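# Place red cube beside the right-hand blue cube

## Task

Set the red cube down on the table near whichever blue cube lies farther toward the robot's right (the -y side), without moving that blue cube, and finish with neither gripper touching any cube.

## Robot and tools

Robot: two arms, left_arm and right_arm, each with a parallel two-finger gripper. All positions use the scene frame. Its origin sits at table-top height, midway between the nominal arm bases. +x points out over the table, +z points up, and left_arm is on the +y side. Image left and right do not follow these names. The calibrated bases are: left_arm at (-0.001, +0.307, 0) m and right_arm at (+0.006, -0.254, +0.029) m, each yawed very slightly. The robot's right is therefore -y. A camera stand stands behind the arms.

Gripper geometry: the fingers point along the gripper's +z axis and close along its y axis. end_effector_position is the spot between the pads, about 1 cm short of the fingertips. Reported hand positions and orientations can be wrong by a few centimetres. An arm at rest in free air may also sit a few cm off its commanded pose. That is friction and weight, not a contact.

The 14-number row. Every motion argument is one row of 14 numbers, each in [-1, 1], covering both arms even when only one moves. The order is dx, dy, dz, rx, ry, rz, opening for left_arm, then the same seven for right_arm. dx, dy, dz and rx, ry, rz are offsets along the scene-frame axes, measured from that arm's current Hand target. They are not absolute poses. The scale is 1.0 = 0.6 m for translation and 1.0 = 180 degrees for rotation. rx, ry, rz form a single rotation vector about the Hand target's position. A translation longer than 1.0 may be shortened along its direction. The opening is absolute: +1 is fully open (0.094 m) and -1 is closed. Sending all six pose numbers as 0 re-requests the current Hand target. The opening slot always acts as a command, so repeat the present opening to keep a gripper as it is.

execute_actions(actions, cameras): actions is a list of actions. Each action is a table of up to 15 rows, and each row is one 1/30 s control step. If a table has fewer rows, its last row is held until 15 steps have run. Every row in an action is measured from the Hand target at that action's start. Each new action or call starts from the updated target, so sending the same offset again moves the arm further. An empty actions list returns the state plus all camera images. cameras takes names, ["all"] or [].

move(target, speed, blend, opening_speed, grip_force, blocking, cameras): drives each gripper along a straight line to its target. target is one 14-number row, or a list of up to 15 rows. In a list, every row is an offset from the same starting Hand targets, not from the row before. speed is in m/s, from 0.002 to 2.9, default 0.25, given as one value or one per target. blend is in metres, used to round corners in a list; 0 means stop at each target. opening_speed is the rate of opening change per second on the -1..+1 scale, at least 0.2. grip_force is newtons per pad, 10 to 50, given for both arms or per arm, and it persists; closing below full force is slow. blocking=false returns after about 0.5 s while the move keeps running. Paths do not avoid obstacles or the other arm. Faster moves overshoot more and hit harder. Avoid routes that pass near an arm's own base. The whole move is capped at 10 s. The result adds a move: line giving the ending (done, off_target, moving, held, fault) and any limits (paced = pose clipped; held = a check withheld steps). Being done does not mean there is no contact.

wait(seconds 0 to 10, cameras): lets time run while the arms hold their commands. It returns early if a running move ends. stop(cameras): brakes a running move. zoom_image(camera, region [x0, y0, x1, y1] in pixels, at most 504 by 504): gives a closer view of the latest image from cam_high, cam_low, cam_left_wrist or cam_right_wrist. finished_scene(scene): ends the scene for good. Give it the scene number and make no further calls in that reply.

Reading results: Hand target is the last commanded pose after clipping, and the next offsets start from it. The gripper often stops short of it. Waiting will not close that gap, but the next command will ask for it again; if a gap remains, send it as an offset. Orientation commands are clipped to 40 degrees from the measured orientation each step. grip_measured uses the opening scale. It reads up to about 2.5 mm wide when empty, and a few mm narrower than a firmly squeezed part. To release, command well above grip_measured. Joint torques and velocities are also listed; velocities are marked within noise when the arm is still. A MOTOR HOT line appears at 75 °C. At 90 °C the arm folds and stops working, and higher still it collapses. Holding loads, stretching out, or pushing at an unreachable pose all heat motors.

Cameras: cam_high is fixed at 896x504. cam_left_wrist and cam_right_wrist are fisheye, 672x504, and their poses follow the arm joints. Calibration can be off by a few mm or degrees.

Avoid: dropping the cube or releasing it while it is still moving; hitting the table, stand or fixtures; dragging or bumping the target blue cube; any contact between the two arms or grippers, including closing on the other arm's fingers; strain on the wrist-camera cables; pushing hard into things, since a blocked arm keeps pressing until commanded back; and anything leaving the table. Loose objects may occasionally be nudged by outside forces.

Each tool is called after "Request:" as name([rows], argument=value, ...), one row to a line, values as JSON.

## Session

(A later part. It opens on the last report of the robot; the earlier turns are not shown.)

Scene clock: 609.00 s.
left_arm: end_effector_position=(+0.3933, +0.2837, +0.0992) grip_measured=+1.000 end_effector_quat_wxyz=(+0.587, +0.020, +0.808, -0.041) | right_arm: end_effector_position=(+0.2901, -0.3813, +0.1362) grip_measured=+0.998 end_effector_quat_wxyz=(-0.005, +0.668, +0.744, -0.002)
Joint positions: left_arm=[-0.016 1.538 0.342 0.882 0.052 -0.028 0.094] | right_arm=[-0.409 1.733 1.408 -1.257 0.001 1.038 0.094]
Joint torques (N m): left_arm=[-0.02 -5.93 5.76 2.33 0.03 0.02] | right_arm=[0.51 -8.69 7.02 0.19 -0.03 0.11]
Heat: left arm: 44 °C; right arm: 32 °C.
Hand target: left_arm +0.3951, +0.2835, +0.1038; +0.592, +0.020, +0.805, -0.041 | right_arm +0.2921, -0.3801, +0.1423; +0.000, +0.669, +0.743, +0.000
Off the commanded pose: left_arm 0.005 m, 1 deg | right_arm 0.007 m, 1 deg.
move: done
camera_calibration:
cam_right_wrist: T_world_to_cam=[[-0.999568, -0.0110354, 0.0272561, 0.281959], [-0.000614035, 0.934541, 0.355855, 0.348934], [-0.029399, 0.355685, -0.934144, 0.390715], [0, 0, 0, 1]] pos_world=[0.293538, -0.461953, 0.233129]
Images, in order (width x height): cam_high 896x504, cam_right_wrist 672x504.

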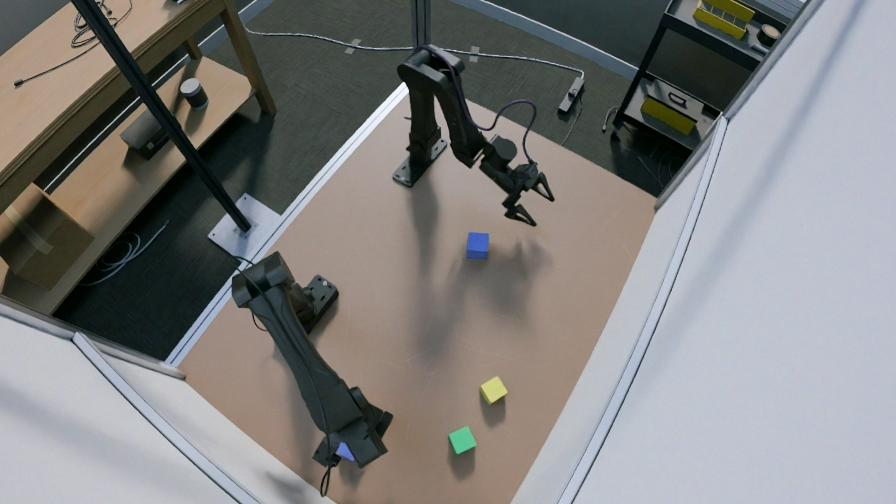

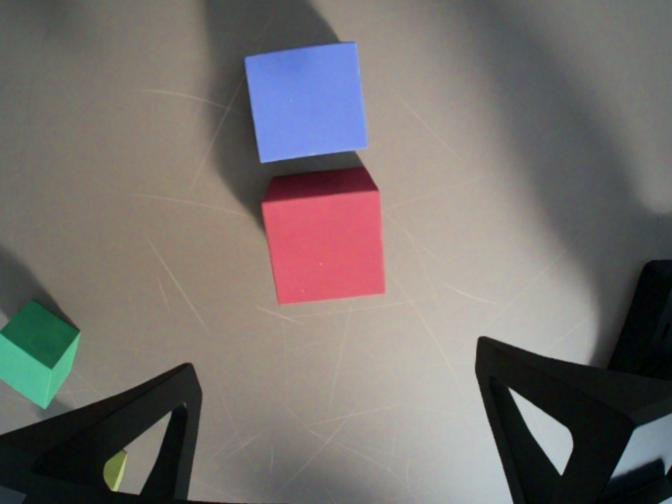

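Request:
move(target=[0,0,0,0,0,0,1, 0.2132,0.2168,0.0962,0,0,0.4667,1], speed=0.4, cameras=["cam_high","cam_right_wrist"])

Scene clock: 682.93 s.
left_arm: end_effector_position=(+0.3933, +0.2837, +0.0992) grip_measured=+1.000 end_effector_quat_wxyz=(+0.587, +0.020, +0.808, -0.041) | right_arm: end_effector_position=(+0.4162, -0.2507, +0.1992) grip_measured=+0.999 end_effector_quat_wxyz=(+0.034, +0.005, +0.999, +0.000)
Joint positions: left_arm=[-0.016 1.538 0.342 0.882 0.052 -0.028 0.094] | right_arm=[0.021 2.092 2.143 -1.554 0.001 0.015 0.094]
Joint torques (N m): left_arm=[-0.01 -5.91 5.74 2.32 0.02 0.01] | right_arm=[0.12 -10.17 7.76 0.37 -0.02 -0.04]
Heat: left arm: 44 °C; right arm: 35 °C.
Hand target: left_arm +0.3951, +0.2835, +0.1038; +0.592, +0.020, +0.805, -0.041 | right_arm +0.4199, -0.2501, +0.2000; +0.000, +0.000, +1.000, +0.000
Off the commanded pose: left_arm 0.005 m, 1 deg | right_arm 0.004 m, 4 deg.
joint sent to its limit (right arm) — joint 4 (wrist pitch), lower limit. The joint targets are off in orientation, not in position.
move: off_target (right_arm)
camera_calibration:
cam_right_wrist: T_world_to_cam=[[-0.107571, -0.994144, 0.010294, -0.206622], [-0.951502, 0.105948, 0.288825, 0.405889], [-0.288224, 0.0212744, -0.957327, 0.435208], [0, 0, 0, 1]] pos_world=[0.489415, -0.257673, 0.301532]
Images, in order (width x height): cam_high 896x504, cam_right_wrist 672x504.

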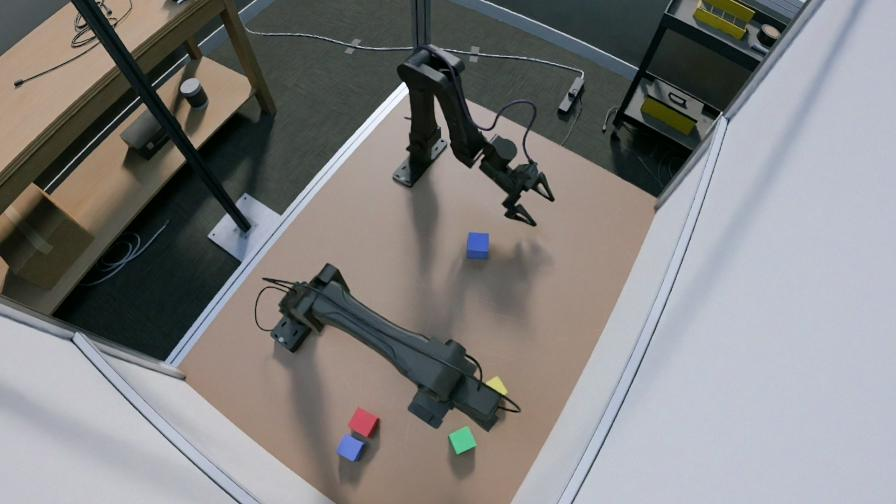

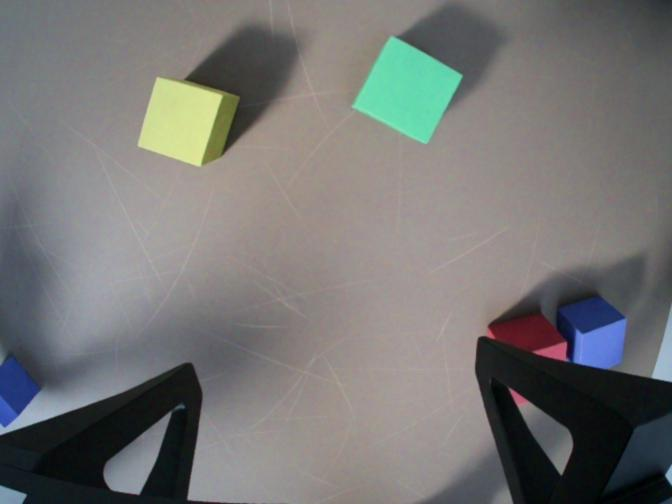

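Request:
zoom_image(camera="cam_right_wrist", region=[110, 20, 290, 200])

Request:
zoom_image(camera="cam_right_wrist", region=[320, 0, 500, 180])

Request:
zoom_image(camera="cam_high", region=[320, 390, 410, 480])

Request:
zoom_image(camera="cam_high", region=[430, 360, 530, 460])

Request:
zoom_image(camera="cam_high", region=[440, 210, 520, 290])

Scaled by 2.800 from the camera's 672x504 image, which has a finer 960x720 frame.

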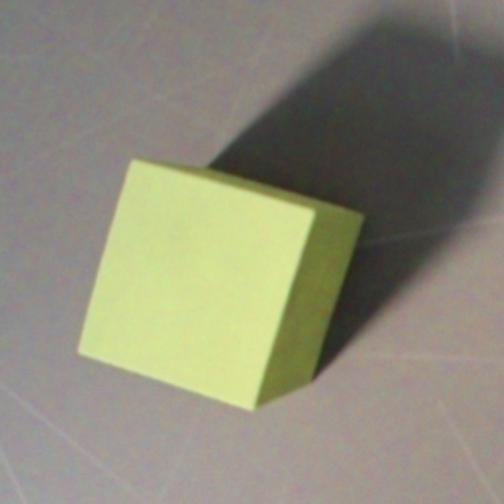

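Scaled by 2.800 from the camera's 672x504 image, which has a finer 960x720 frame.

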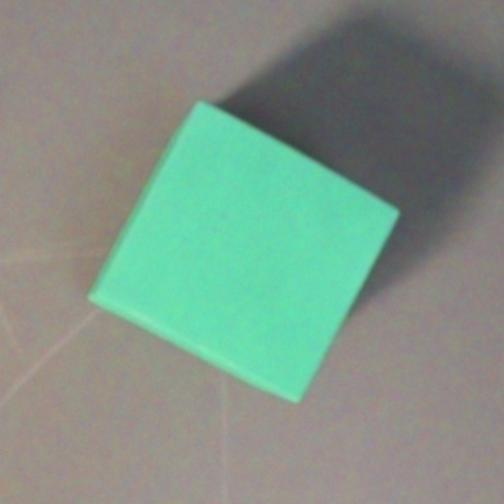

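Scaled by 5.600 from the camera's 896x504 image, which has a finer 1280x720 frame.

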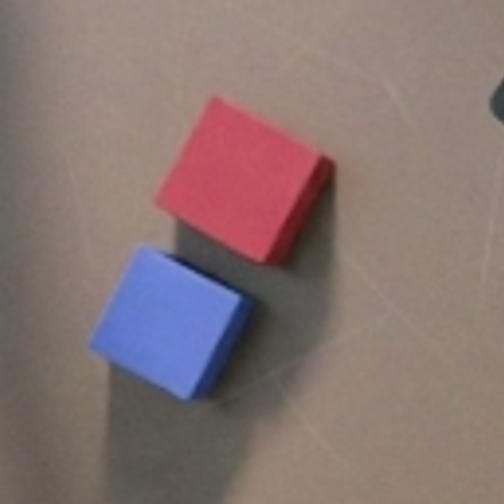

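Scaled by 5.040 from the camera's 896x504 image, which has a finer 1280x720 frame.

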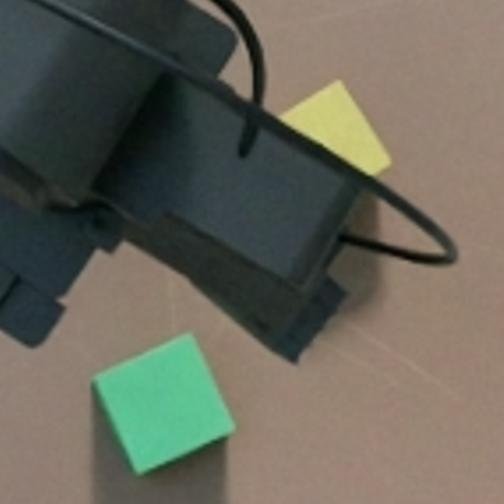

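Scaled by 6.300 from the camera's 896x504 image, which has a finer 1280x720 frame.

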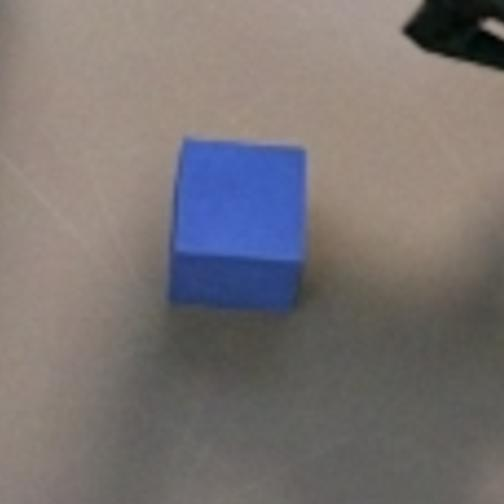

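Request:
move(target=[-0.2002,-0.2558,0.0937,0.2443,0.343,-0.2864,1, -0.0437,-0.1072,-0.088,-0.0983,-0.4083,-0.0845,1], speed=0.3, cameras=["all"])

Scene clock: 776.37 s.
left_arm: end_effector_position=(+0.2710, +0.1334, +0.1569) grip_measured=+1.000 end_effector_quat_wxyz=(-0.003, +0.517, +0.856, -0.001) | right_arm: end_effector_position=(+0.3961, -0.3140, +0.1515) grip_measured=+0.999 end_effector_quat_wxyz=(+0.597, +0.125, +0.780, -0.137)
Joint positions: left_arm=[-0.548 1.778 1.66 -1.458 0.003 0.516 0.094] | right_arm=[0.033 1.498 0.37 0.855 0.387 0.039 0.094]
Joint torques (N m): left_arm=[-0.35 -7.08 8.46 0.62 -0.01 0.11] | right_arm=[0.51 -4.4 4.59 2.02 0.17 -0.03]
Motor temperatures (°C): left_arm=[21 25 30 44 23 22 22] | right_arm=[21 37 32 25 22 23 22]
Heat: left arm: 44 °C; right arm: 37 °C.
Hand target: left_arm +0.2749, +0.1300, +0.1599; +0.000, +0.522, +0.853, +0.000 | right_arm +0.3937, -0.3143, +0.1472; +0.594, +0.123, +0.782, -0.143
Off the commanded pose: left_arm 0.006 m, 1 deg | right_arm 0.005 m, 1 deg.
move: done
camera_calibration:
cam_left_wrist: T_world_to_cam=[[-0.918885, -0.394026, 0.0198523, 0.297648], [-0.358025, 0.853954, 0.377599, -0.0381525], [-0.165737, 0.339862, -0.925756, 0.262049], [0, 0, 0, 1]] pos_world=[0.303275, 0.0608006, 0.251091]
cam_right_wrist: T_world_to_cam=[[-0.395503, -0.918114, -0.0253749, -0.12792], [-0.520048, 0.246626, -0.817757, 0.448237], [0.757052, -0.310229, -0.575004, -0.190896], [0, 0, 0, 1]] pos_world=[0.32703, -0.287213, 0.253537]

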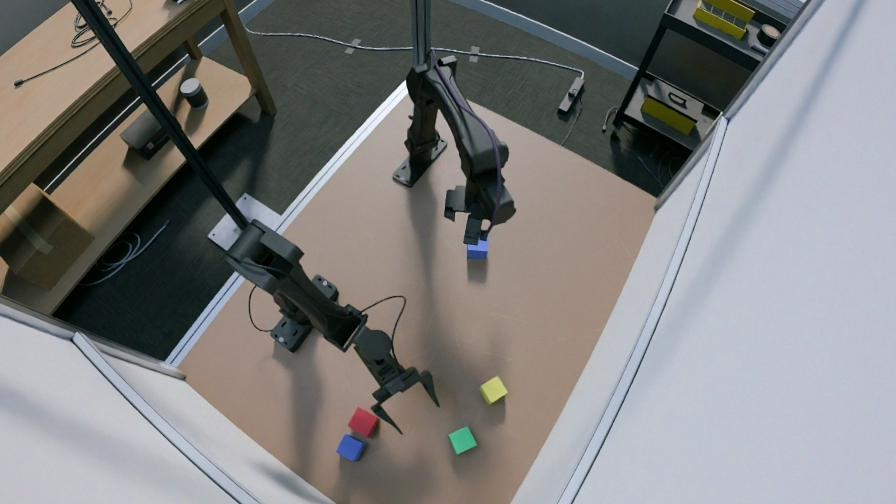

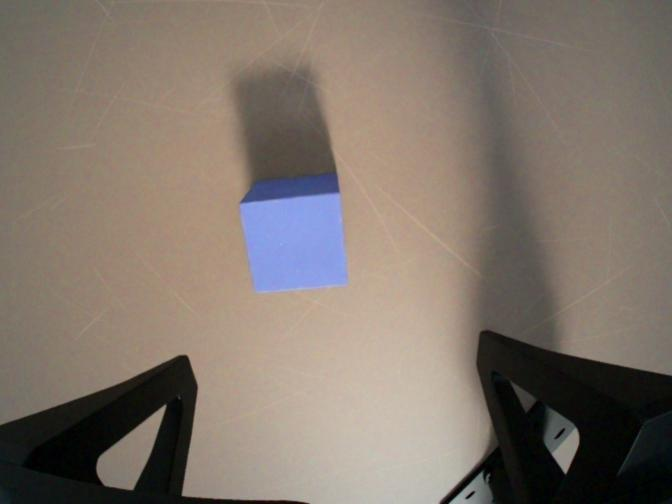

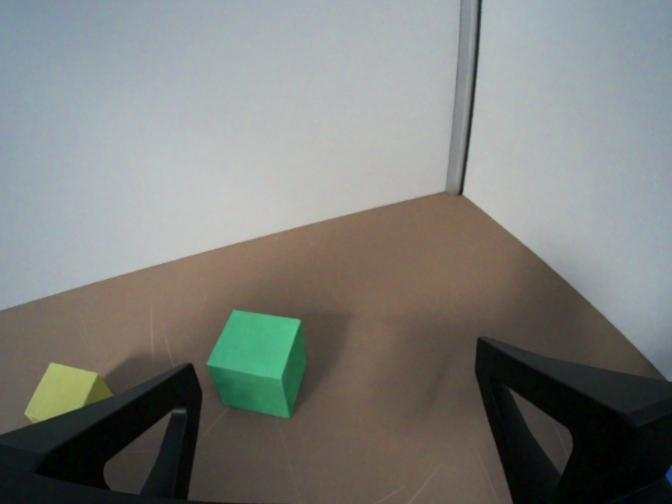

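Request:
move(target=[0.03,0.008,-0.1617,0,0,0,1, 0,0,0,0,0,0,1], speed=0.2, cameras=["cam_high","cam_left_wrist"])

Scene clock: 806.40 s.
left_arm: end_effector_position=(+0.2923, +0.1329, +0.0685) grip_measured=+1.000 end_effector_quat_wxyz=(+0.003, +0.521, +0.854, +0.000) | right_arm: end_effector_position=(+0.3961, -0.3140, +0.1516) grip_measured=+0.999 end_effector_quat_wxyz=(+0.597, +0.125, +0.780, -0.137)
Joint positions: left_arm=[-0.517 1.853 1.4 -1.112 0 0.556 0.094] | right_arm=[0.033 1.498 0.37 0.856 0.387 0.038 0.094]
Joint torques (N m): left_arm=[0.62 -8.47 5 0.82 0.01 0.13] | right_arm=[0.53 -4.38 4.59 2.03 0.17 -0.04]
Motor temperatures (°C): left_arm=[21 25 33 38 23 22 22] | right_arm=[21 33 31 29 22 23 22]
Heat: left arm: 38 °C; right arm: 33 °C.
Hand target: left_arm +0.2929, +0.1349, +0.0629; +0.000, +0.522, +0.853, +0.000 | right_arm +0.3937, -0.3143, +0.1472; +0.594, +0.123, +0.782, -0.143
Off the commanded pose: left_arm 0.006 m, 0 deg | right_arm 0.005 m, 1 deg.
move: done
camera_calibration:
cam_left_wrist: T_world_to_cam=[[-0.922769, -0.385215, 0.0102958, 0.319379], [-0.354455, 0.85896, 0.369526, 0.00213927], [-0.15119, 0.337338, -0.929164, 0.180221], [0, 0, 0, 1]] pos_world=[0.322719, 0.0603969, 0.163376]
Images, in order (width x height): cam_high 896x504, cam_left_wrist 672x504.

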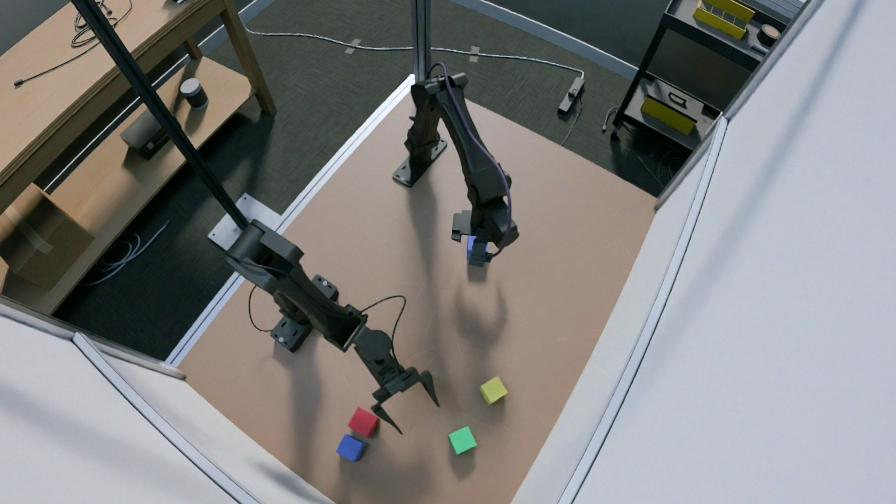

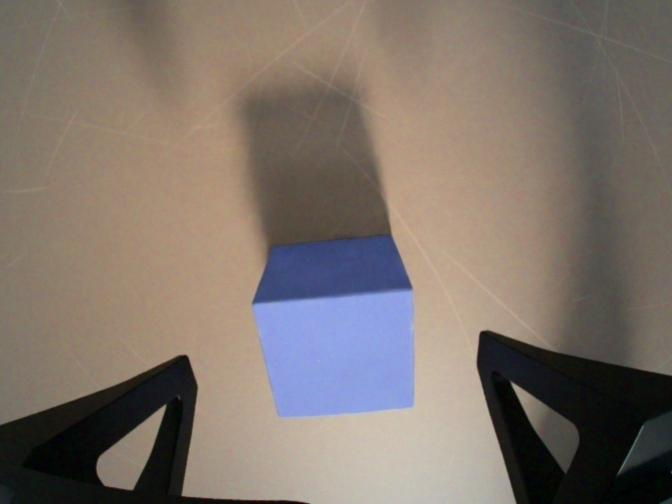

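Request:
move([
  [-0.005,0.0067,-0.0673,0,0,0,1, 0,0,0,0,0,0,1],
  [-0.005,0.0067,-0.0673,0,0,0,0.0, 0,0,0,0,0,0,1],
], speed=0.15, opening_speed=2.5, cameras=["cam_high","cam_left_wrist"])

Scene clock: 847.67 s.
left_arm: end_effector_position=(+0.2902, +0.1356, +0.0294) grip_measured=+0.100 end_effector_quat_wxyz=(+0.005, +0.522, +0.853, +0.000) | right_arm: end_effector_position=(+0.3961, -0.3140, +0.1517) grip_measured=+0.999 end_effector_quat_wxyz=(+0.598, +0.125, +0.780, -0.137)
Joint positions: left_arm=[-0.513 1.879 1.273 -0.954 0 0.562 0.052] | right_arm=[0.033 1.498 0.37 0.856 0.387 0.038 0.094]
Joint torques (N m): left_arm=[0.76 -8.18 4.68 0.86 0.01 0.1] | right_arm=[0.51 -4.38 4.56 2.03 0.17 -0.04]
Heat: left arm: 35 °C; right arm: 32 °C.
Hand target: left_arm +0.2899, +0.1389, +0.0225; +0.000, +0.522, +0.853, +0.000 | right_arm +0.3937, -0.3143, +0.1472; +0.594, +0.123, +0.782, -0.143
Off the commanded pose: left_arm 0.008 m, 1 deg | right_arm 0.005 m, 1 deg.
move: done
camera_calibration:
cam_left_wrist: T_world_to_cam=[[-0.923705, -0.383028, 0.00758998, 0.318913], [-0.353872, 0.860649, 0.366139, 0.0131682], [-0.146774, 0.335519, -0.930529, 0.141653], [0, 0, 0, 1]] pos_world=[0.320033, 0.0632924, 0.12457]
Images, in order (width x height): cam_high 896x504, cam_left_wrist 672x504.

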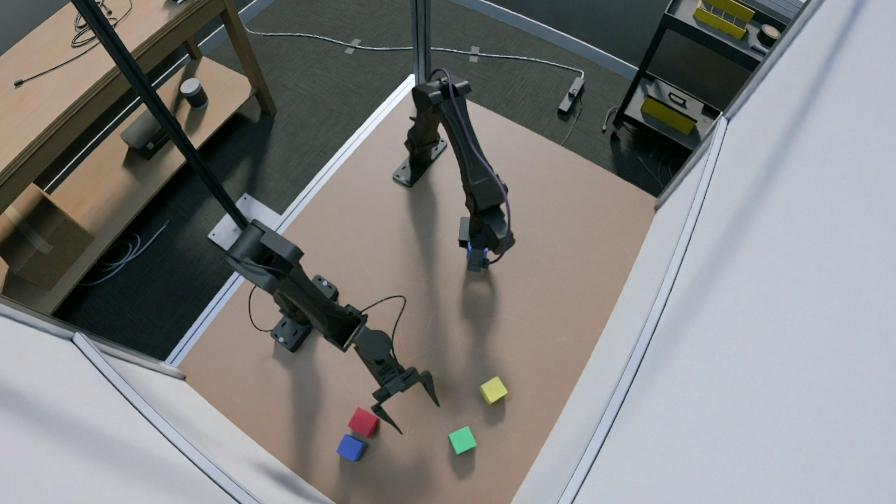

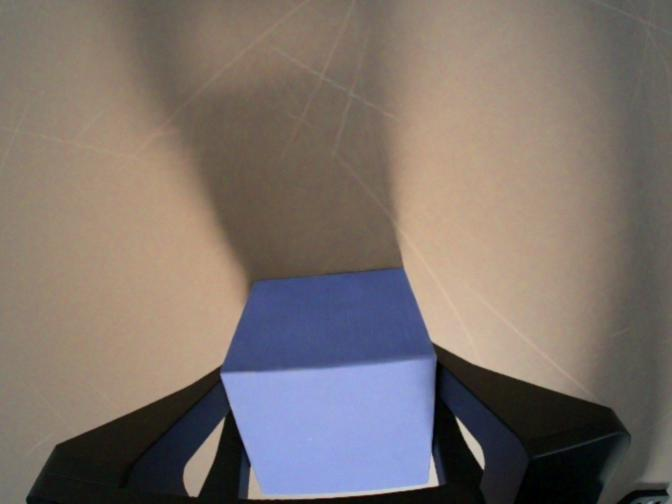

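Request:
move([
  [0,0,0.15,0,0,0,0.0, 0,0,0,0,0,0,1],
  [0.15,-0.18,0.15,0,0,0.2,0.0, 0,0,0,0,0,0,1],
  [0.15,-0.18,0.02,0,0,0.2,0.0, 0,0,0,0,0,0,1],
], speed=[0.3,0.4,0.15], blend=[0.04,0.0,0.0], cameras=["cam_high","cam_left_wrist"])

Scene clock: 899.67 s.
left_arm: end_effector_position=(+0.3808, +0.0324, +0.0439) grip_measured=+0.100 end_effector_quat_wxyz=(+0.005, +0.236, +0.972, -0.002) | right_arm: end_effector_position=(+0.3962, -0.3140, +0.1518) grip_measured=+0.999 end_effector_quat_wxyz=(+0.598, +0.125, +0.780, -0.137)
Joint positions: left_arm=[-0.604 2.408 2.165 -1.317 0 -0.15 0.052] | right_arm=[0.033 1.498 0.37 0.856 0.387 0.038 0.094]
Joint torques (N m): left_arm=[-0.34 -12.7 5.19 0.86 0.02 -0.08] | right_arm=[0.51 -4.4 4.59 2.03 0.17 -0.04]
Motor temperatures (°C): left_arm=[21 27 30 32 23 22 24] | right_arm=[21 31 30 34 22 23 22]
Heat: left arm: 32 °C; right arm: 34 °C.
Hand target: left_arm +0.3799, +0.0308, +0.0345; +0.000, +0.234, +0.972, +0.000 | right_arm +0.3938, -0.3143, +0.1472; +0.594, +0.123, +0.782, -0.143
Off the commanded pose: left_arm 0.010 m, 1 deg | right_arm 0.005 m, 1 deg.
move: done
camera_calibration:
cam_left_wrist: T_world_to_cam=[[-0.527684, -0.849324, 0.0141196, 0.227031], [-0.788078, 0.4957, 0.364986, 0.306049], [-0.31699, 0.18147, -0.930906, 0.272939], [0, 0, 0, 1]] pos_world=[0.44751, -0.00841605, 0.139171]
Images, in order (width x height): cam_high 896x504, cam_left_wrist 672x504.

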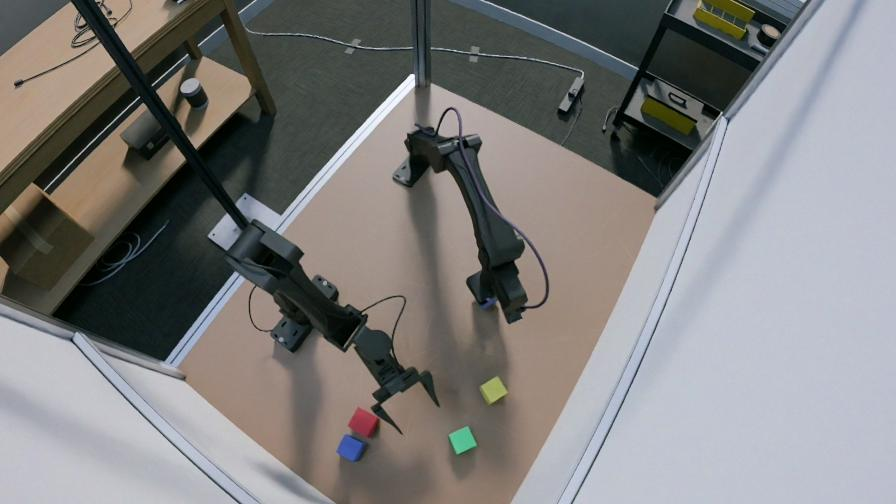

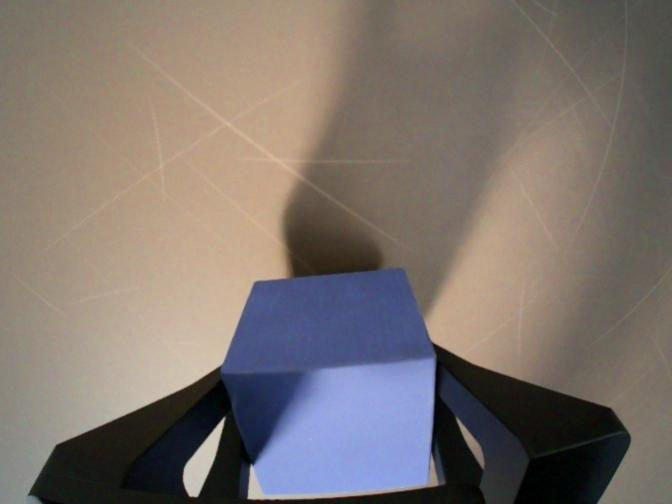

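Request:
move([
  [0,0,-0.015,0,0,0,0.0, 0,0,0,0,0,0,1],
], speed=0.1)

Request:
move([
  [0,0,-0.006,0,0,0,0.0, 0,0,0,0,0,0,1],
], speed=0.1)

Request:
move([
  [0,0,-0.006,0,0,0,0.0, 0,0,0,0,0,0,1],
], speed=0.1, cameras=["cam_high","cam_left_wrist"])

Scene clock: 912.27 s.
left_arm: end_effector_position=(+0.3818, +0.0316, +0.0368) grip_measured=+0.100 end_effector_quat_wxyz=(+0.007, +0.236, +0.972, -0.003) | right_arm: end_effector_position=(+0.3962, -0.3140, +0.1518) grip_measured=+0.999 end_effector_quat_wxyz=(+0.598, +0.125, +0.780, -0.137)
Joint positions: left_arm=[-0.604 2.408 2.136 -1.283 0 -0.15 0.052] | right_arm=[0.033 1.498 0.37 0.856 0.387 0.038 0.094]
Joint torques (N m): left_arm=[-0.35 -12.59 4.88 0.9 0.02 -0.09] | right_arm=[0.5 -4.4 4.57 2.03 0.17 -0.04]
Heat: left arm: 32 °C; right arm: 34 °C.
Hand target: left_arm +0.3799, +0.0308, +0.0255; +0.000, +0.234, +0.972, +0.000 | right_arm +0.3938, -0.3143, +0.1472; +0.594, +0.123, +0.782, -0.143
Off the commanded pose: left_arm 0.011 m, 1 deg | right_arm 0.005 m, 1 deg.
move: off_target (left_arm)

Scene clock: 913.07 s.
left_arm: end_effector_position=(+0.3820, +0.0315, +0.0338) grip_measured=+0.100 end_effector_quat_wxyz=(+0.008, +0.236, +0.972, -0.003) | right_arm: end_effector_position=(+0.3962, -0.3140, +0.1518) grip_measured=+0.999 end_effector_quat_wxyz=(+0.598, +0.125, +0.780, -0.137)
Joint positions: left_arm=[-0.604 2.408 2.125 -1.27 0 -0.15 0.052] | right_arm=[0.033 1.498 0.37 0.856 0.387 0.038 0.094]
Joint torques (N m): left_arm=[-0.36 -12.48 4.86 0.87 0.02 -0.08] | right_arm=[0.51 -4.4 4.57 2.03 0.18 -0.04]
Heat: left arm: 32 °C; right arm: 34 °C.
Hand target: left_arm +0.3799, +0.0308, +0.0219; +0.000, +0.234, +0.972, +0.000 | right_arm +0.3938, -0.3143, +0.1472; +0.594, +0.123, +0.782, -0.143
Off the commanded pose: left_arm 0.012 m, 1 deg | right_arm 0.005 m, 1 deg.
move: off_target (left_arm)

Scene clock: 913.87 s.
left_arm: end_effector_position=(+0.3821, +0.0314, +0.0308) grip_measured=+0.100 end_effector_quat_wxyz=(+0.008, +0.236, +0.972, -0.003) | right_arm: end_effector_position=(+0.3962, -0.3140, +0.1518) grip_measured=+0.999 end_effector_quat_wxyz=(+0.598, +0.125, +0.780, -0.137)
Joint positions: left_arm=[-0.604 2.408 2.113 -1.257 0 -0.15 0.052] | right_arm=[0.033 1.498 0.37 0.856 0.387 0.038 0.094]
Joint torques (N m): left_arm=[-0.36 -12.3 4.86 0.89 0.03 -0.1] | right_arm=[0.51 -4.4 4.59 2.03 0.18 -0.04]
Heat: left arm: 32 °C; right arm: 34 °C.
Hand target: left_arm +0.3799, +0.0308, +0.0183; +0.000, +0.234, +0.972, +0.000 | right_arm +0.3938, -0.3143, +0.1472; +0.594, +0.123, +0.782, -0.143
Off the commanded pose: left_arm 0.013 m, 1 deg | right_arm 0.005 m, 1 deg.
move: off_target (left_arm)
camera_calibration:
cam_left_wrist: T_world_to_cam=[[-0.527803, -0.84924, 0.0146861, 0.227132], [-0.790414, 0.497426, 0.357509, 0.31341], [-0.310916, 0.177086, -0.933794, 0.259312], [0, 0, 0, 1]] pos_world=[0.448229, -0.00892936, 0.126762]
Images, in order (width x height): cam_high 896x504, cam_left_wrist 672x504.

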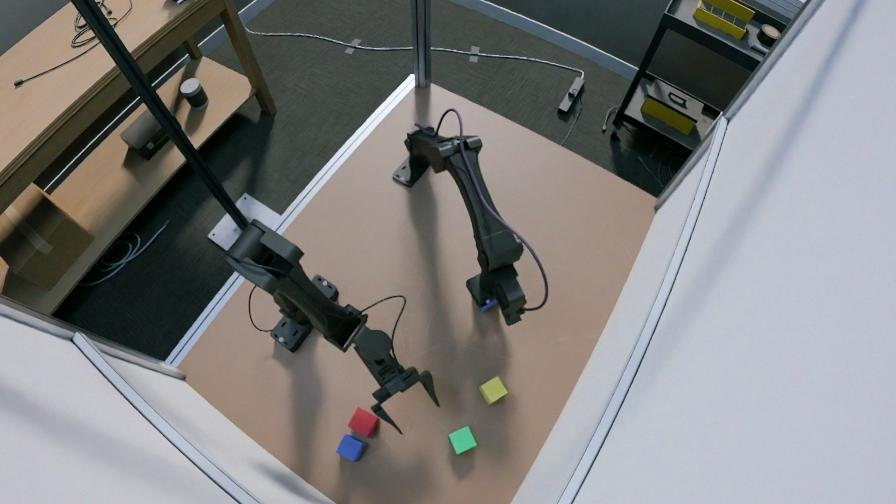

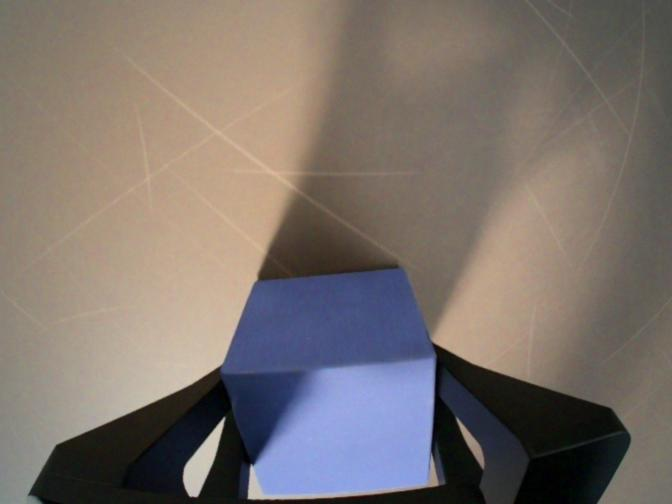

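Request:
move([
  [0,0,-0.004,0,0,0,0.0, 0,0,0,0,0,0,1],
], speed=0.1)

Request:
move([
  [0,0,-0.004,0,0,0,0.0, 0,0,0,0,0,0,1],
], speed=0.1)

Request:
move([
  [0,0,-0.004,0,0,0,0.0, 0,0,0,0,0,0,1],
], speed=0.1, cameras=["cam_left_wrist"])

Scene clock: 924.27 s.
left_arm: end_effector_position=(+0.3828, +0.0309, +0.0300) grip_measured=+0.100 end_effector_quat_wxyz=(+0.010, +0.236, +0.972, -0.004) | right_arm: end_effector_position=(+0.3962, -0.3140, +0.1518) grip_measured=+0.999 end_effector_quat_wxyz=(+0.598, +0.125, +0.780, -0.137)
Joint positions: left_arm=[-0.604 2.408 2.109 -1.25 0 -0.151 0.052] | right_arm=[0.033 1.498 0.37 0.856 0.387 0.038 0.094]
Joint torques (N m): left_arm=[-0.32 -12.25 4.56 0.91 0.01 -0.08] | right_arm=[0.51 -4.4 4.59 2.02 0.17 -0.04]
Heat: left arm: 32 °C; right arm: 34 °C.
Hand target: left_arm +0.3799, +0.0308, +0.0160; +0.000, +0.233, +0.972, +0.000 | right_arm +0.3937, -0.3143, +0.1472; +0.594, +0.123, +0.782, -0.143
Off the commanded pose: left_arm 0.014 m, 1 deg | right_arm 0.005 m, 1 deg.
move: off_target (left_arm)

Scene clock: 924.97 s.
left_arm: end_effector_position=(+0.3828, +0.0309, +0.0295) grip_measured=+0.100 end_effector_quat_wxyz=(+0.010, +0.236, +0.972, -0.004) | right_arm: end_effector_position=(+0.3962, -0.3140, +0.1518) grip_measured=+0.999 end_effector_quat_wxyz=(+0.598, +0.125, +0.780, -0.137)
Joint positions: left_arm=[-0.604 2.408 2.107 -1.248 0 -0.151 0.052] | right_arm=[0.033 1.498 0.37 0.856 0.387 0.038 0.094]
Joint torques (N m): left_arm=[-0.34 -12.15 4.08 0.98 0.01 -0.08] | right_arm=[0.51 -4.4 4.59 2.03 0.18 -0.04]
Heat: left arm: 32 °C; right arm: 34 °C.
Hand target: left_arm +0.3800, +0.0308, +0.0135; +0.000, +0.234, +0.972, +0.000 | right_arm +0.3937, -0.3143, +0.1472; +0.594, +0.123, +0.782, -0.143
Off the commanded pose: left_arm 0.016 m, 1 deg | right_arm 0.005 m, 1 deg.
move: off_target (left_arm)

Scene clock: 925.67 s.
left_arm: end_effector_position=(+0.3827, +0.0310, +0.0290) grip_measured=+0.100 end_effector_quat_wxyz=(+0.010, +0.236, +0.972, -0.004) | right_arm: end_effector_position=(+0.3962, -0.3140, +0.1518) grip_measured=+0.999 end_effector_quat_wxyz=(+0.598, +0.125, +0.780, -0.137)
Joint positions: left_arm=[-0.604 2.408 2.105 -1.246 0 -0.151 0.052] | right_arm=[0.033 1.498 0.37 0.856 0.387 0.038 0.094]
Joint torques (N m): left_arm=[-0.34 -12.04 3.63 1.04 0.02 -0.09] | right_arm=[0.51 -4.38 4.59 2.02 0.18 -0.04]
Heat: left arm: 31 °C; right arm: 34 °C.
Hand target: left_arm +0.3799, +0.0308, +0.0111; +0.000, +0.234, +0.972, +0.000 | right_arm +0.3937, -0.3143, +0.1472; +0.594, +0.123, +0.782, -0.143
Off the commanded pose: left_arm 0.018 m, 1 deg | right_arm 0.005 m, 1 deg.
move: off_target (left_arm)
camera_calibration:
cam_left_wrist: T_world_to_cam=[[-0.527498, -0.849425, 0.0149386, 0.226972], [-0.791595, 0.497817, 0.354337, 0.315259], [-0.308419, 0.175087, -0.934998, 0.256959], [0, 0, 0, 1]] pos_world=[0.448536, -0.00913558, 0.125158]
Images, in order (width x height): cam_left_wrist 672x504.

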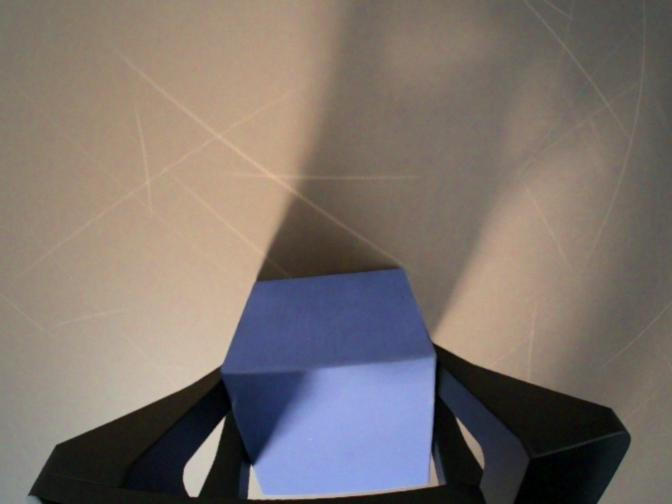

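Request:
move([
  [0,0,0.012,0,0,0,0.0, 0,0,0,0,0,0,1],
  [0,0,0.012,0,0,0,1.0, 0,0,0,0,0,0,1],
  [0,0,0.2,0,0,0,1.0, 0,0,0,0,0,0,1],
], speed=[0.1,0.1,0.3], opening_speed=3, cameras=["cam_high","cam_left_wrist"])

Scene clock: 945.37 s.
left_arm: end_effector_position=(+0.3806, +0.0325, +0.1199) grip_measured=+0.998 end_effector_quat_wxyz=(+0.029, +0.236, +0.971, -0.012) | right_arm: end_effector_position=(+0.3962, -0.3140, +0.1518) grip_measured=+0.999 end_effector_quat_wxyz=(+0.598, +0.125, +0.780, -0.137)
Joint positions: left_arm=[-0.604 2.39 2.435 -1.553 0 -0.151 0.094] | right_arm=[0.033 1.498 0.37 0.856 0.387 0.038 0.094]
Joint torques (N m): left_arm=[-0.36 -15.43 6.8 0.74 0.01 -0.09] | right_arm=[0.51 -4.4 4.59 2.03 0.18 -0.04]
Motor temperatures (°C): left_arm=[20 32 29 31 23 22 24] | right_arm=[21 30 30 35 22 23 21]
Heat: left arm: 32 °C; right arm: 35 °C.
Hand target: left_arm +0.3799, +0.0309, +0.1310; +0.000, +0.234, +0.972, +0.000 | right_arm +0.3937, -0.3143, +0.1472; +0.594, +0.123, +0.782, -0.143
Off the commanded pose: left_arm 0.011 m, 4 deg | right_arm 0.005 m, 1 deg.
joint sent to its limit (left arm) — joint 4 (wrist pitch), lower limit. The joint targets are off in orientation, not in position.
move: off_target (left_arm); target 2's new opening was sent with left_arm's hand 0.011 m and 1 deg from that target
camera_calibration:
cam_left_wrist: T_world_to_cam=[[-0.528046, -0.849028, 0.017839, 0.225666], [-0.802778, 0.505913, 0.315594, 0.28922], [-0.276973, 0.152327, -0.948727, 0.331405], [0, 0, 0, 1]] pos_world=[0.443132, -0.00520481, 0.219112]
Images, in order (width x height): cam_high 896x504, cam_left_wrist 672x504.

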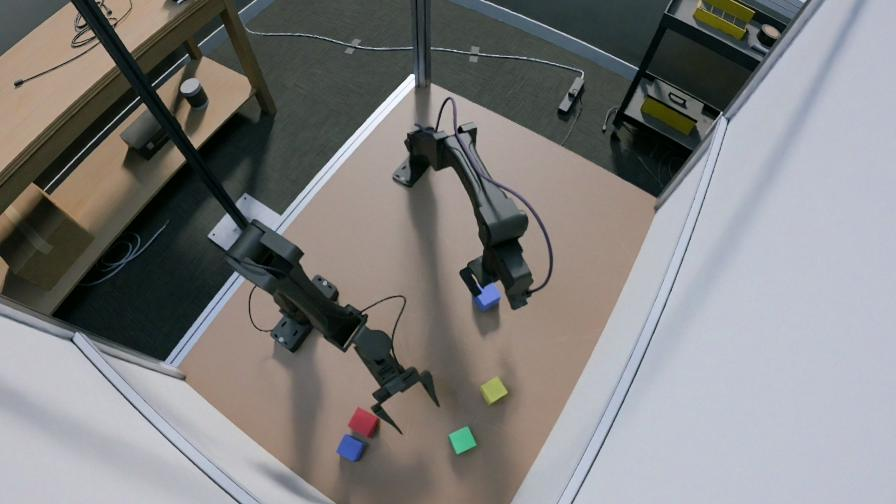

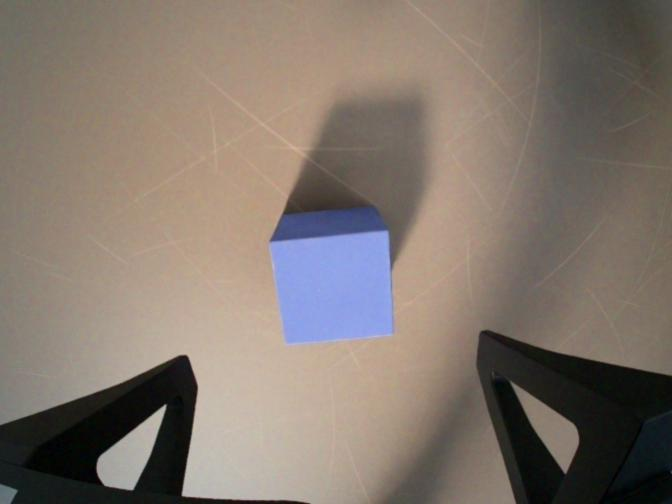

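Request:
move(target=[0.0253,0.421,-0.0453,-0.1224,-0.3881,0.1159,1, 0,0,0,0,0,0,1], speed=0.5, cameras=["cam_high","cam_left_wrist"])

Request:
zoom_image(camera="cam_high", region=[450, 260, 530, 340])

Scene clock: 974.30 s.
left_arm: end_effector_position=(+0.3975, +0.2813, +0.1084) grip_measured=+0.998 end_effector_quat_wxyz=(+0.592, +0.019, +0.804, -0.043) | right_arm: end_effector_position=(+0.3962, -0.3140, +0.1518) grip_measured=+0.999 end_effector_quat_wxyz=(+0.598, +0.125, +0.780, -0.137)
Joint positions: left_arm=[-0.024 1.519 0.363 0.857 0.047 -0.035 0.094] | right_arm=[0.033 1.498 0.37 0.856 0.387 0.038 0.094]
Joint torques (N m): left_arm=[0.72 -4.4 4.18 2.54 0.05 0.07] | right_arm=[0.5 -4.4 4.59 2.02 0.17 -0.04]
Heat: left arm: 34 °C; right arm: 36 °C.
Hand target: left_arm +0.3951, +0.2835, +0.1038; +0.592, +0.019, +0.805, -0.041 | right_arm +0.3937, -0.3143, +0.1472; +0.594, +0.123, +0.782, -0.143
Off the commanded pose: left_arm 0.006 m, 0 deg | right_arm 0.005 m, 1 deg.
move: done
camera_calibration:
cam_left_wrist: T_world_to_cam=[[-0.117488, -0.992765, -0.0247708, 0.327895], [-0.624547, 0.0932587, -0.775399, 0.343976], [0.7721, -0.0756295, -0.630985, -0.100001], [0, 0, 0, 1]] pos_world=[0.330564, 0.285881, 0.211741]
Images, in order (width x height): cam_high 896x504, cam_left_wrist 672x504.

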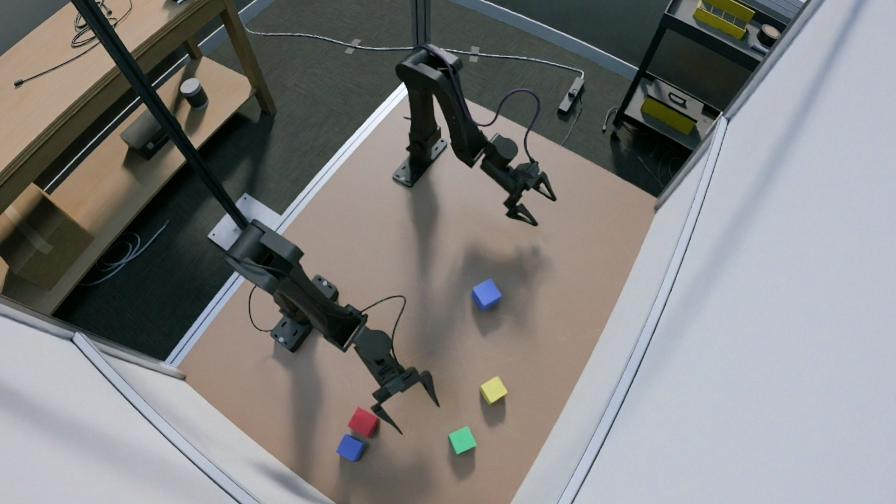

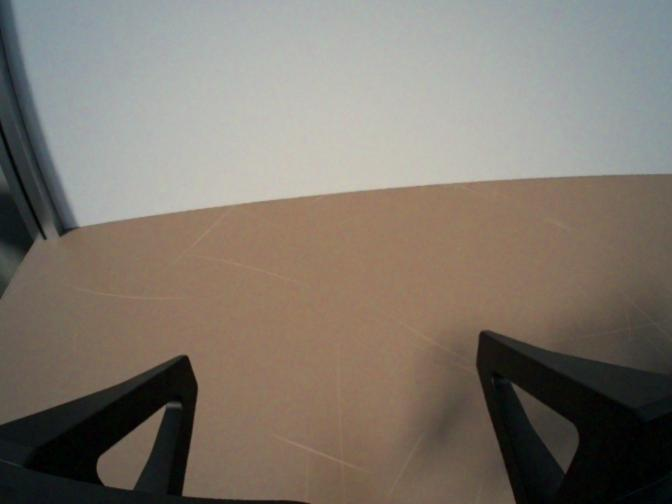

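Scaled by 6.300 from the camera's 896x504 image, which has a finer 1280x720 frame.

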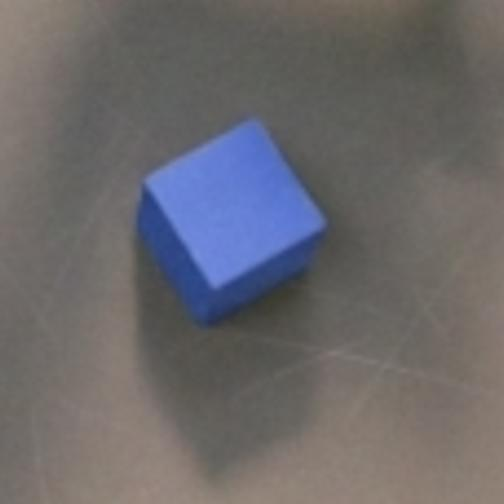

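Request:
move([
  [0,0,0,0,0,0,1, 0.1922,0.0172,-0.0787,0.2067,0.3647,-0.0668,1],
  [0,0,0,0,0,0,1, 0.1922,0.0172,-0.2087,0.2067,0.3647,-0.0668,1],
  [0,0,0,0,0,0,1, 0.1922,0.0172,-0.2087,0.2067,0.3647,-0.0668,0.0],
  [0,0,0,0,0,0,1, 0.1922,0.0172,-0.0953,0.2067,0.3647,-0.0668,0.0],
  [0,0,0,0,0,0,1, 0.1438,0.0405,-0.0953,0.2067,0.3647,-0.0668,0.0],
  [0,0,0,0,0,0,1, 0.1438,0.0405,-0.2187,0.2067,0.3647,-0.0668,0.0],
], speed=[0.5,0.25,0.2,0.4,0.4,0.15], blend=[0.02,0,0,0.03,0.03,0], opening_speed=3, cameras=["cam_high","cam_right_wrist"])

Scene clock: 1291.60 s.
left_arm: end_effector_position=(+0.3977, +0.2812, +0.1089) grip_measured=+0.998 end_effector_quat_wxyz=(+0.593, +0.019, +0.804, -0.043) | right_arm: end_effector_position=(+0.4710, -0.2905, +0.0221) grip_measured=+0.013 end_effector_quat_wxyz=(-0.020, +0.273, +0.962, -0.004)
Joint positions: left_arm=[-0.024 1.519 0.363 0.859 0.047 -0.035 0.094] | right_arm=[-0.065 2.474 2.08 -1.217 0 0.472 0.048]
Joint torques (N m): left_arm=[0.75 -4.37 4.21 2.54 0.07 0.07] | right_arm=[0.24 -14.49 3.99 0.84 -0.02 0.11]
Motor temperatures (°C): left_arm=[20 24 29 48 23 22 22] | right_arm=[21 29 30 39 23 23 21]
Heat: left arm: 48 °C; right arm: 39 °C.
Hand target: left_arm +0.3951, +0.2834, +0.1038; +0.592, +0.019, +0.805, -0.042 | right_arm +0.4801, -0.2900, +0.0160; +0.000, +0.276, +0.961, +0.000
Off the commanded pose: left_arm 0.006 m, 0 deg | right_arm 0.011 m, 2 deg.
move: off_target (right_arm); blend cut to 0.0161 m at target 4, 0.0161 m at target 5
camera_calibration:
cam_right_wrist: T_world_to_cam=[[-0.603649, -0.796306, 0.0388057, 0.0521342], [-0.726538, 0.569496, 0.38447, 0.540052], [-0.328255, 0.203891, -0.922322, 0.353486], [0, 0, 0, 1]] pos_world=[0.539872, -0.338115, 0.116371]
Images, in order (width x height): cam_high 896x504, cam_right_wrist 672x504.

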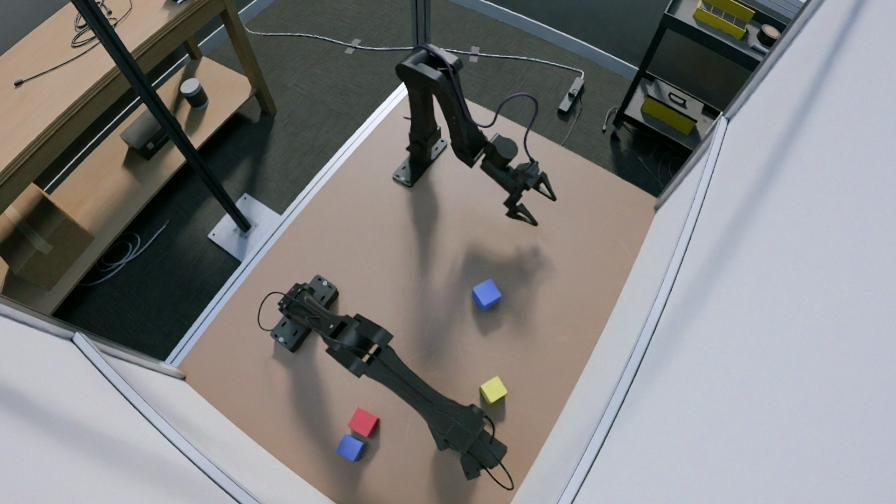

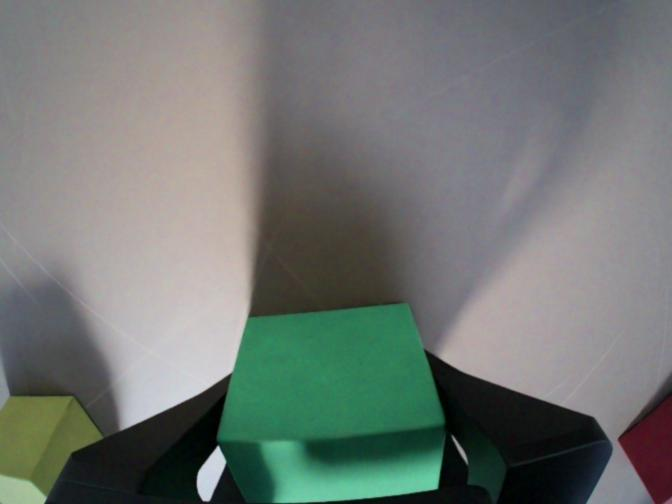

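Request:
move([
  [0,0,0,0,0,0,1, 0,0,0.005,0,0,0,0.0],
  [0,0,0,0,0,0,1, 0,0,0.005,0,0,0,1],
  [0,0,0,0,0,0,1, 0,0,0.1,0,0,0,1],
  [0,0,0,0,0,0,1, -0.1438,-0.0405,0.2187,-0.2067,-0.3647,0.0668,1],
], speed=[0.2,0.2,0.4,0.5], blend=[0,0,0.03,0], opening_speed=3, cameras=["cam_high","cam_right_wrist"])

Scene clock: 1308.87 s.
left_arm: end_effector_position=(+0.3977, +0.2812, +0.1089) grip_measured=+0.998 end_effector_quat_wxyz=(+0.593, +0.019, +0.804, -0.043) | right_arm: end_effector_position=(+0.3957, -0.3133, +0.1526) grip_measured=+0.998 end_effector_quat_wxyz=(+0.598, +0.127, +0.779, -0.142)
Joint positions: left_arm=[-0.024 1.519 0.363 0.859 0.047 -0.035 0.094] | right_arm=[0.045 1.498 0.371 0.856 0.409 0.039 0.094]
Joint torques (N m): left_arm=[0.73 -4.34 4.18 2.53 0.07 0.06] | right_arm=[-0.59 -4.41 4.49 2.02 -0.03 -0.06]
Motor temperatures (°C): left_arm=[20 24 29 47 23 22 22] | right_arm=[21 36 29 37 22 23 22]
Heat: left arm: 47 °C; right arm: 37 °C.
Hand target: left_arm +0.3951, +0.2834, +0.1038; +0.592, +0.019, +0.805, -0.042 | right_arm +0.3937, -0.3144, +0.1471; +0.594, +0.123, +0.782, -0.143
Off the commanded pose: left_arm 0.006 m, 0 deg | right_arm 0.006 m, 1 deg.
move: done; blend cut to 0.0285 m at target 3
camera_calibration:
cam_right_wrist: T_world_to_cam=[[-0.404444, -0.914323, -0.0209484, -0.123228], [-0.515629, 0.246883, -0.820473, 0.447547], [0.755349, -0.321034, -0.571301, -0.193034], [0, 0, 0, 1]] pos_world=[0.326737, -0.285133, 0.254338]
Images, in order (width x height): cam_high 896x504, cam_right_wrist 672x504.

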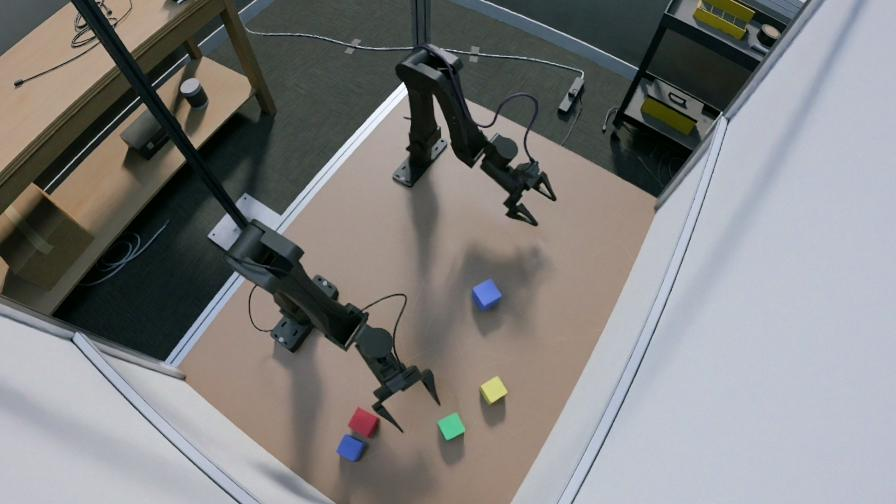

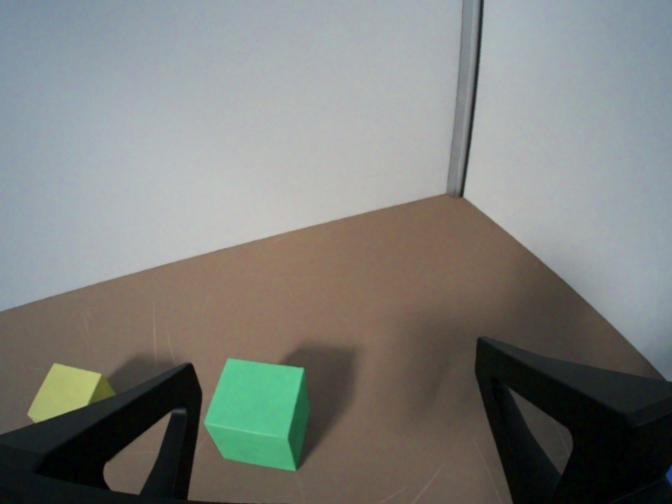

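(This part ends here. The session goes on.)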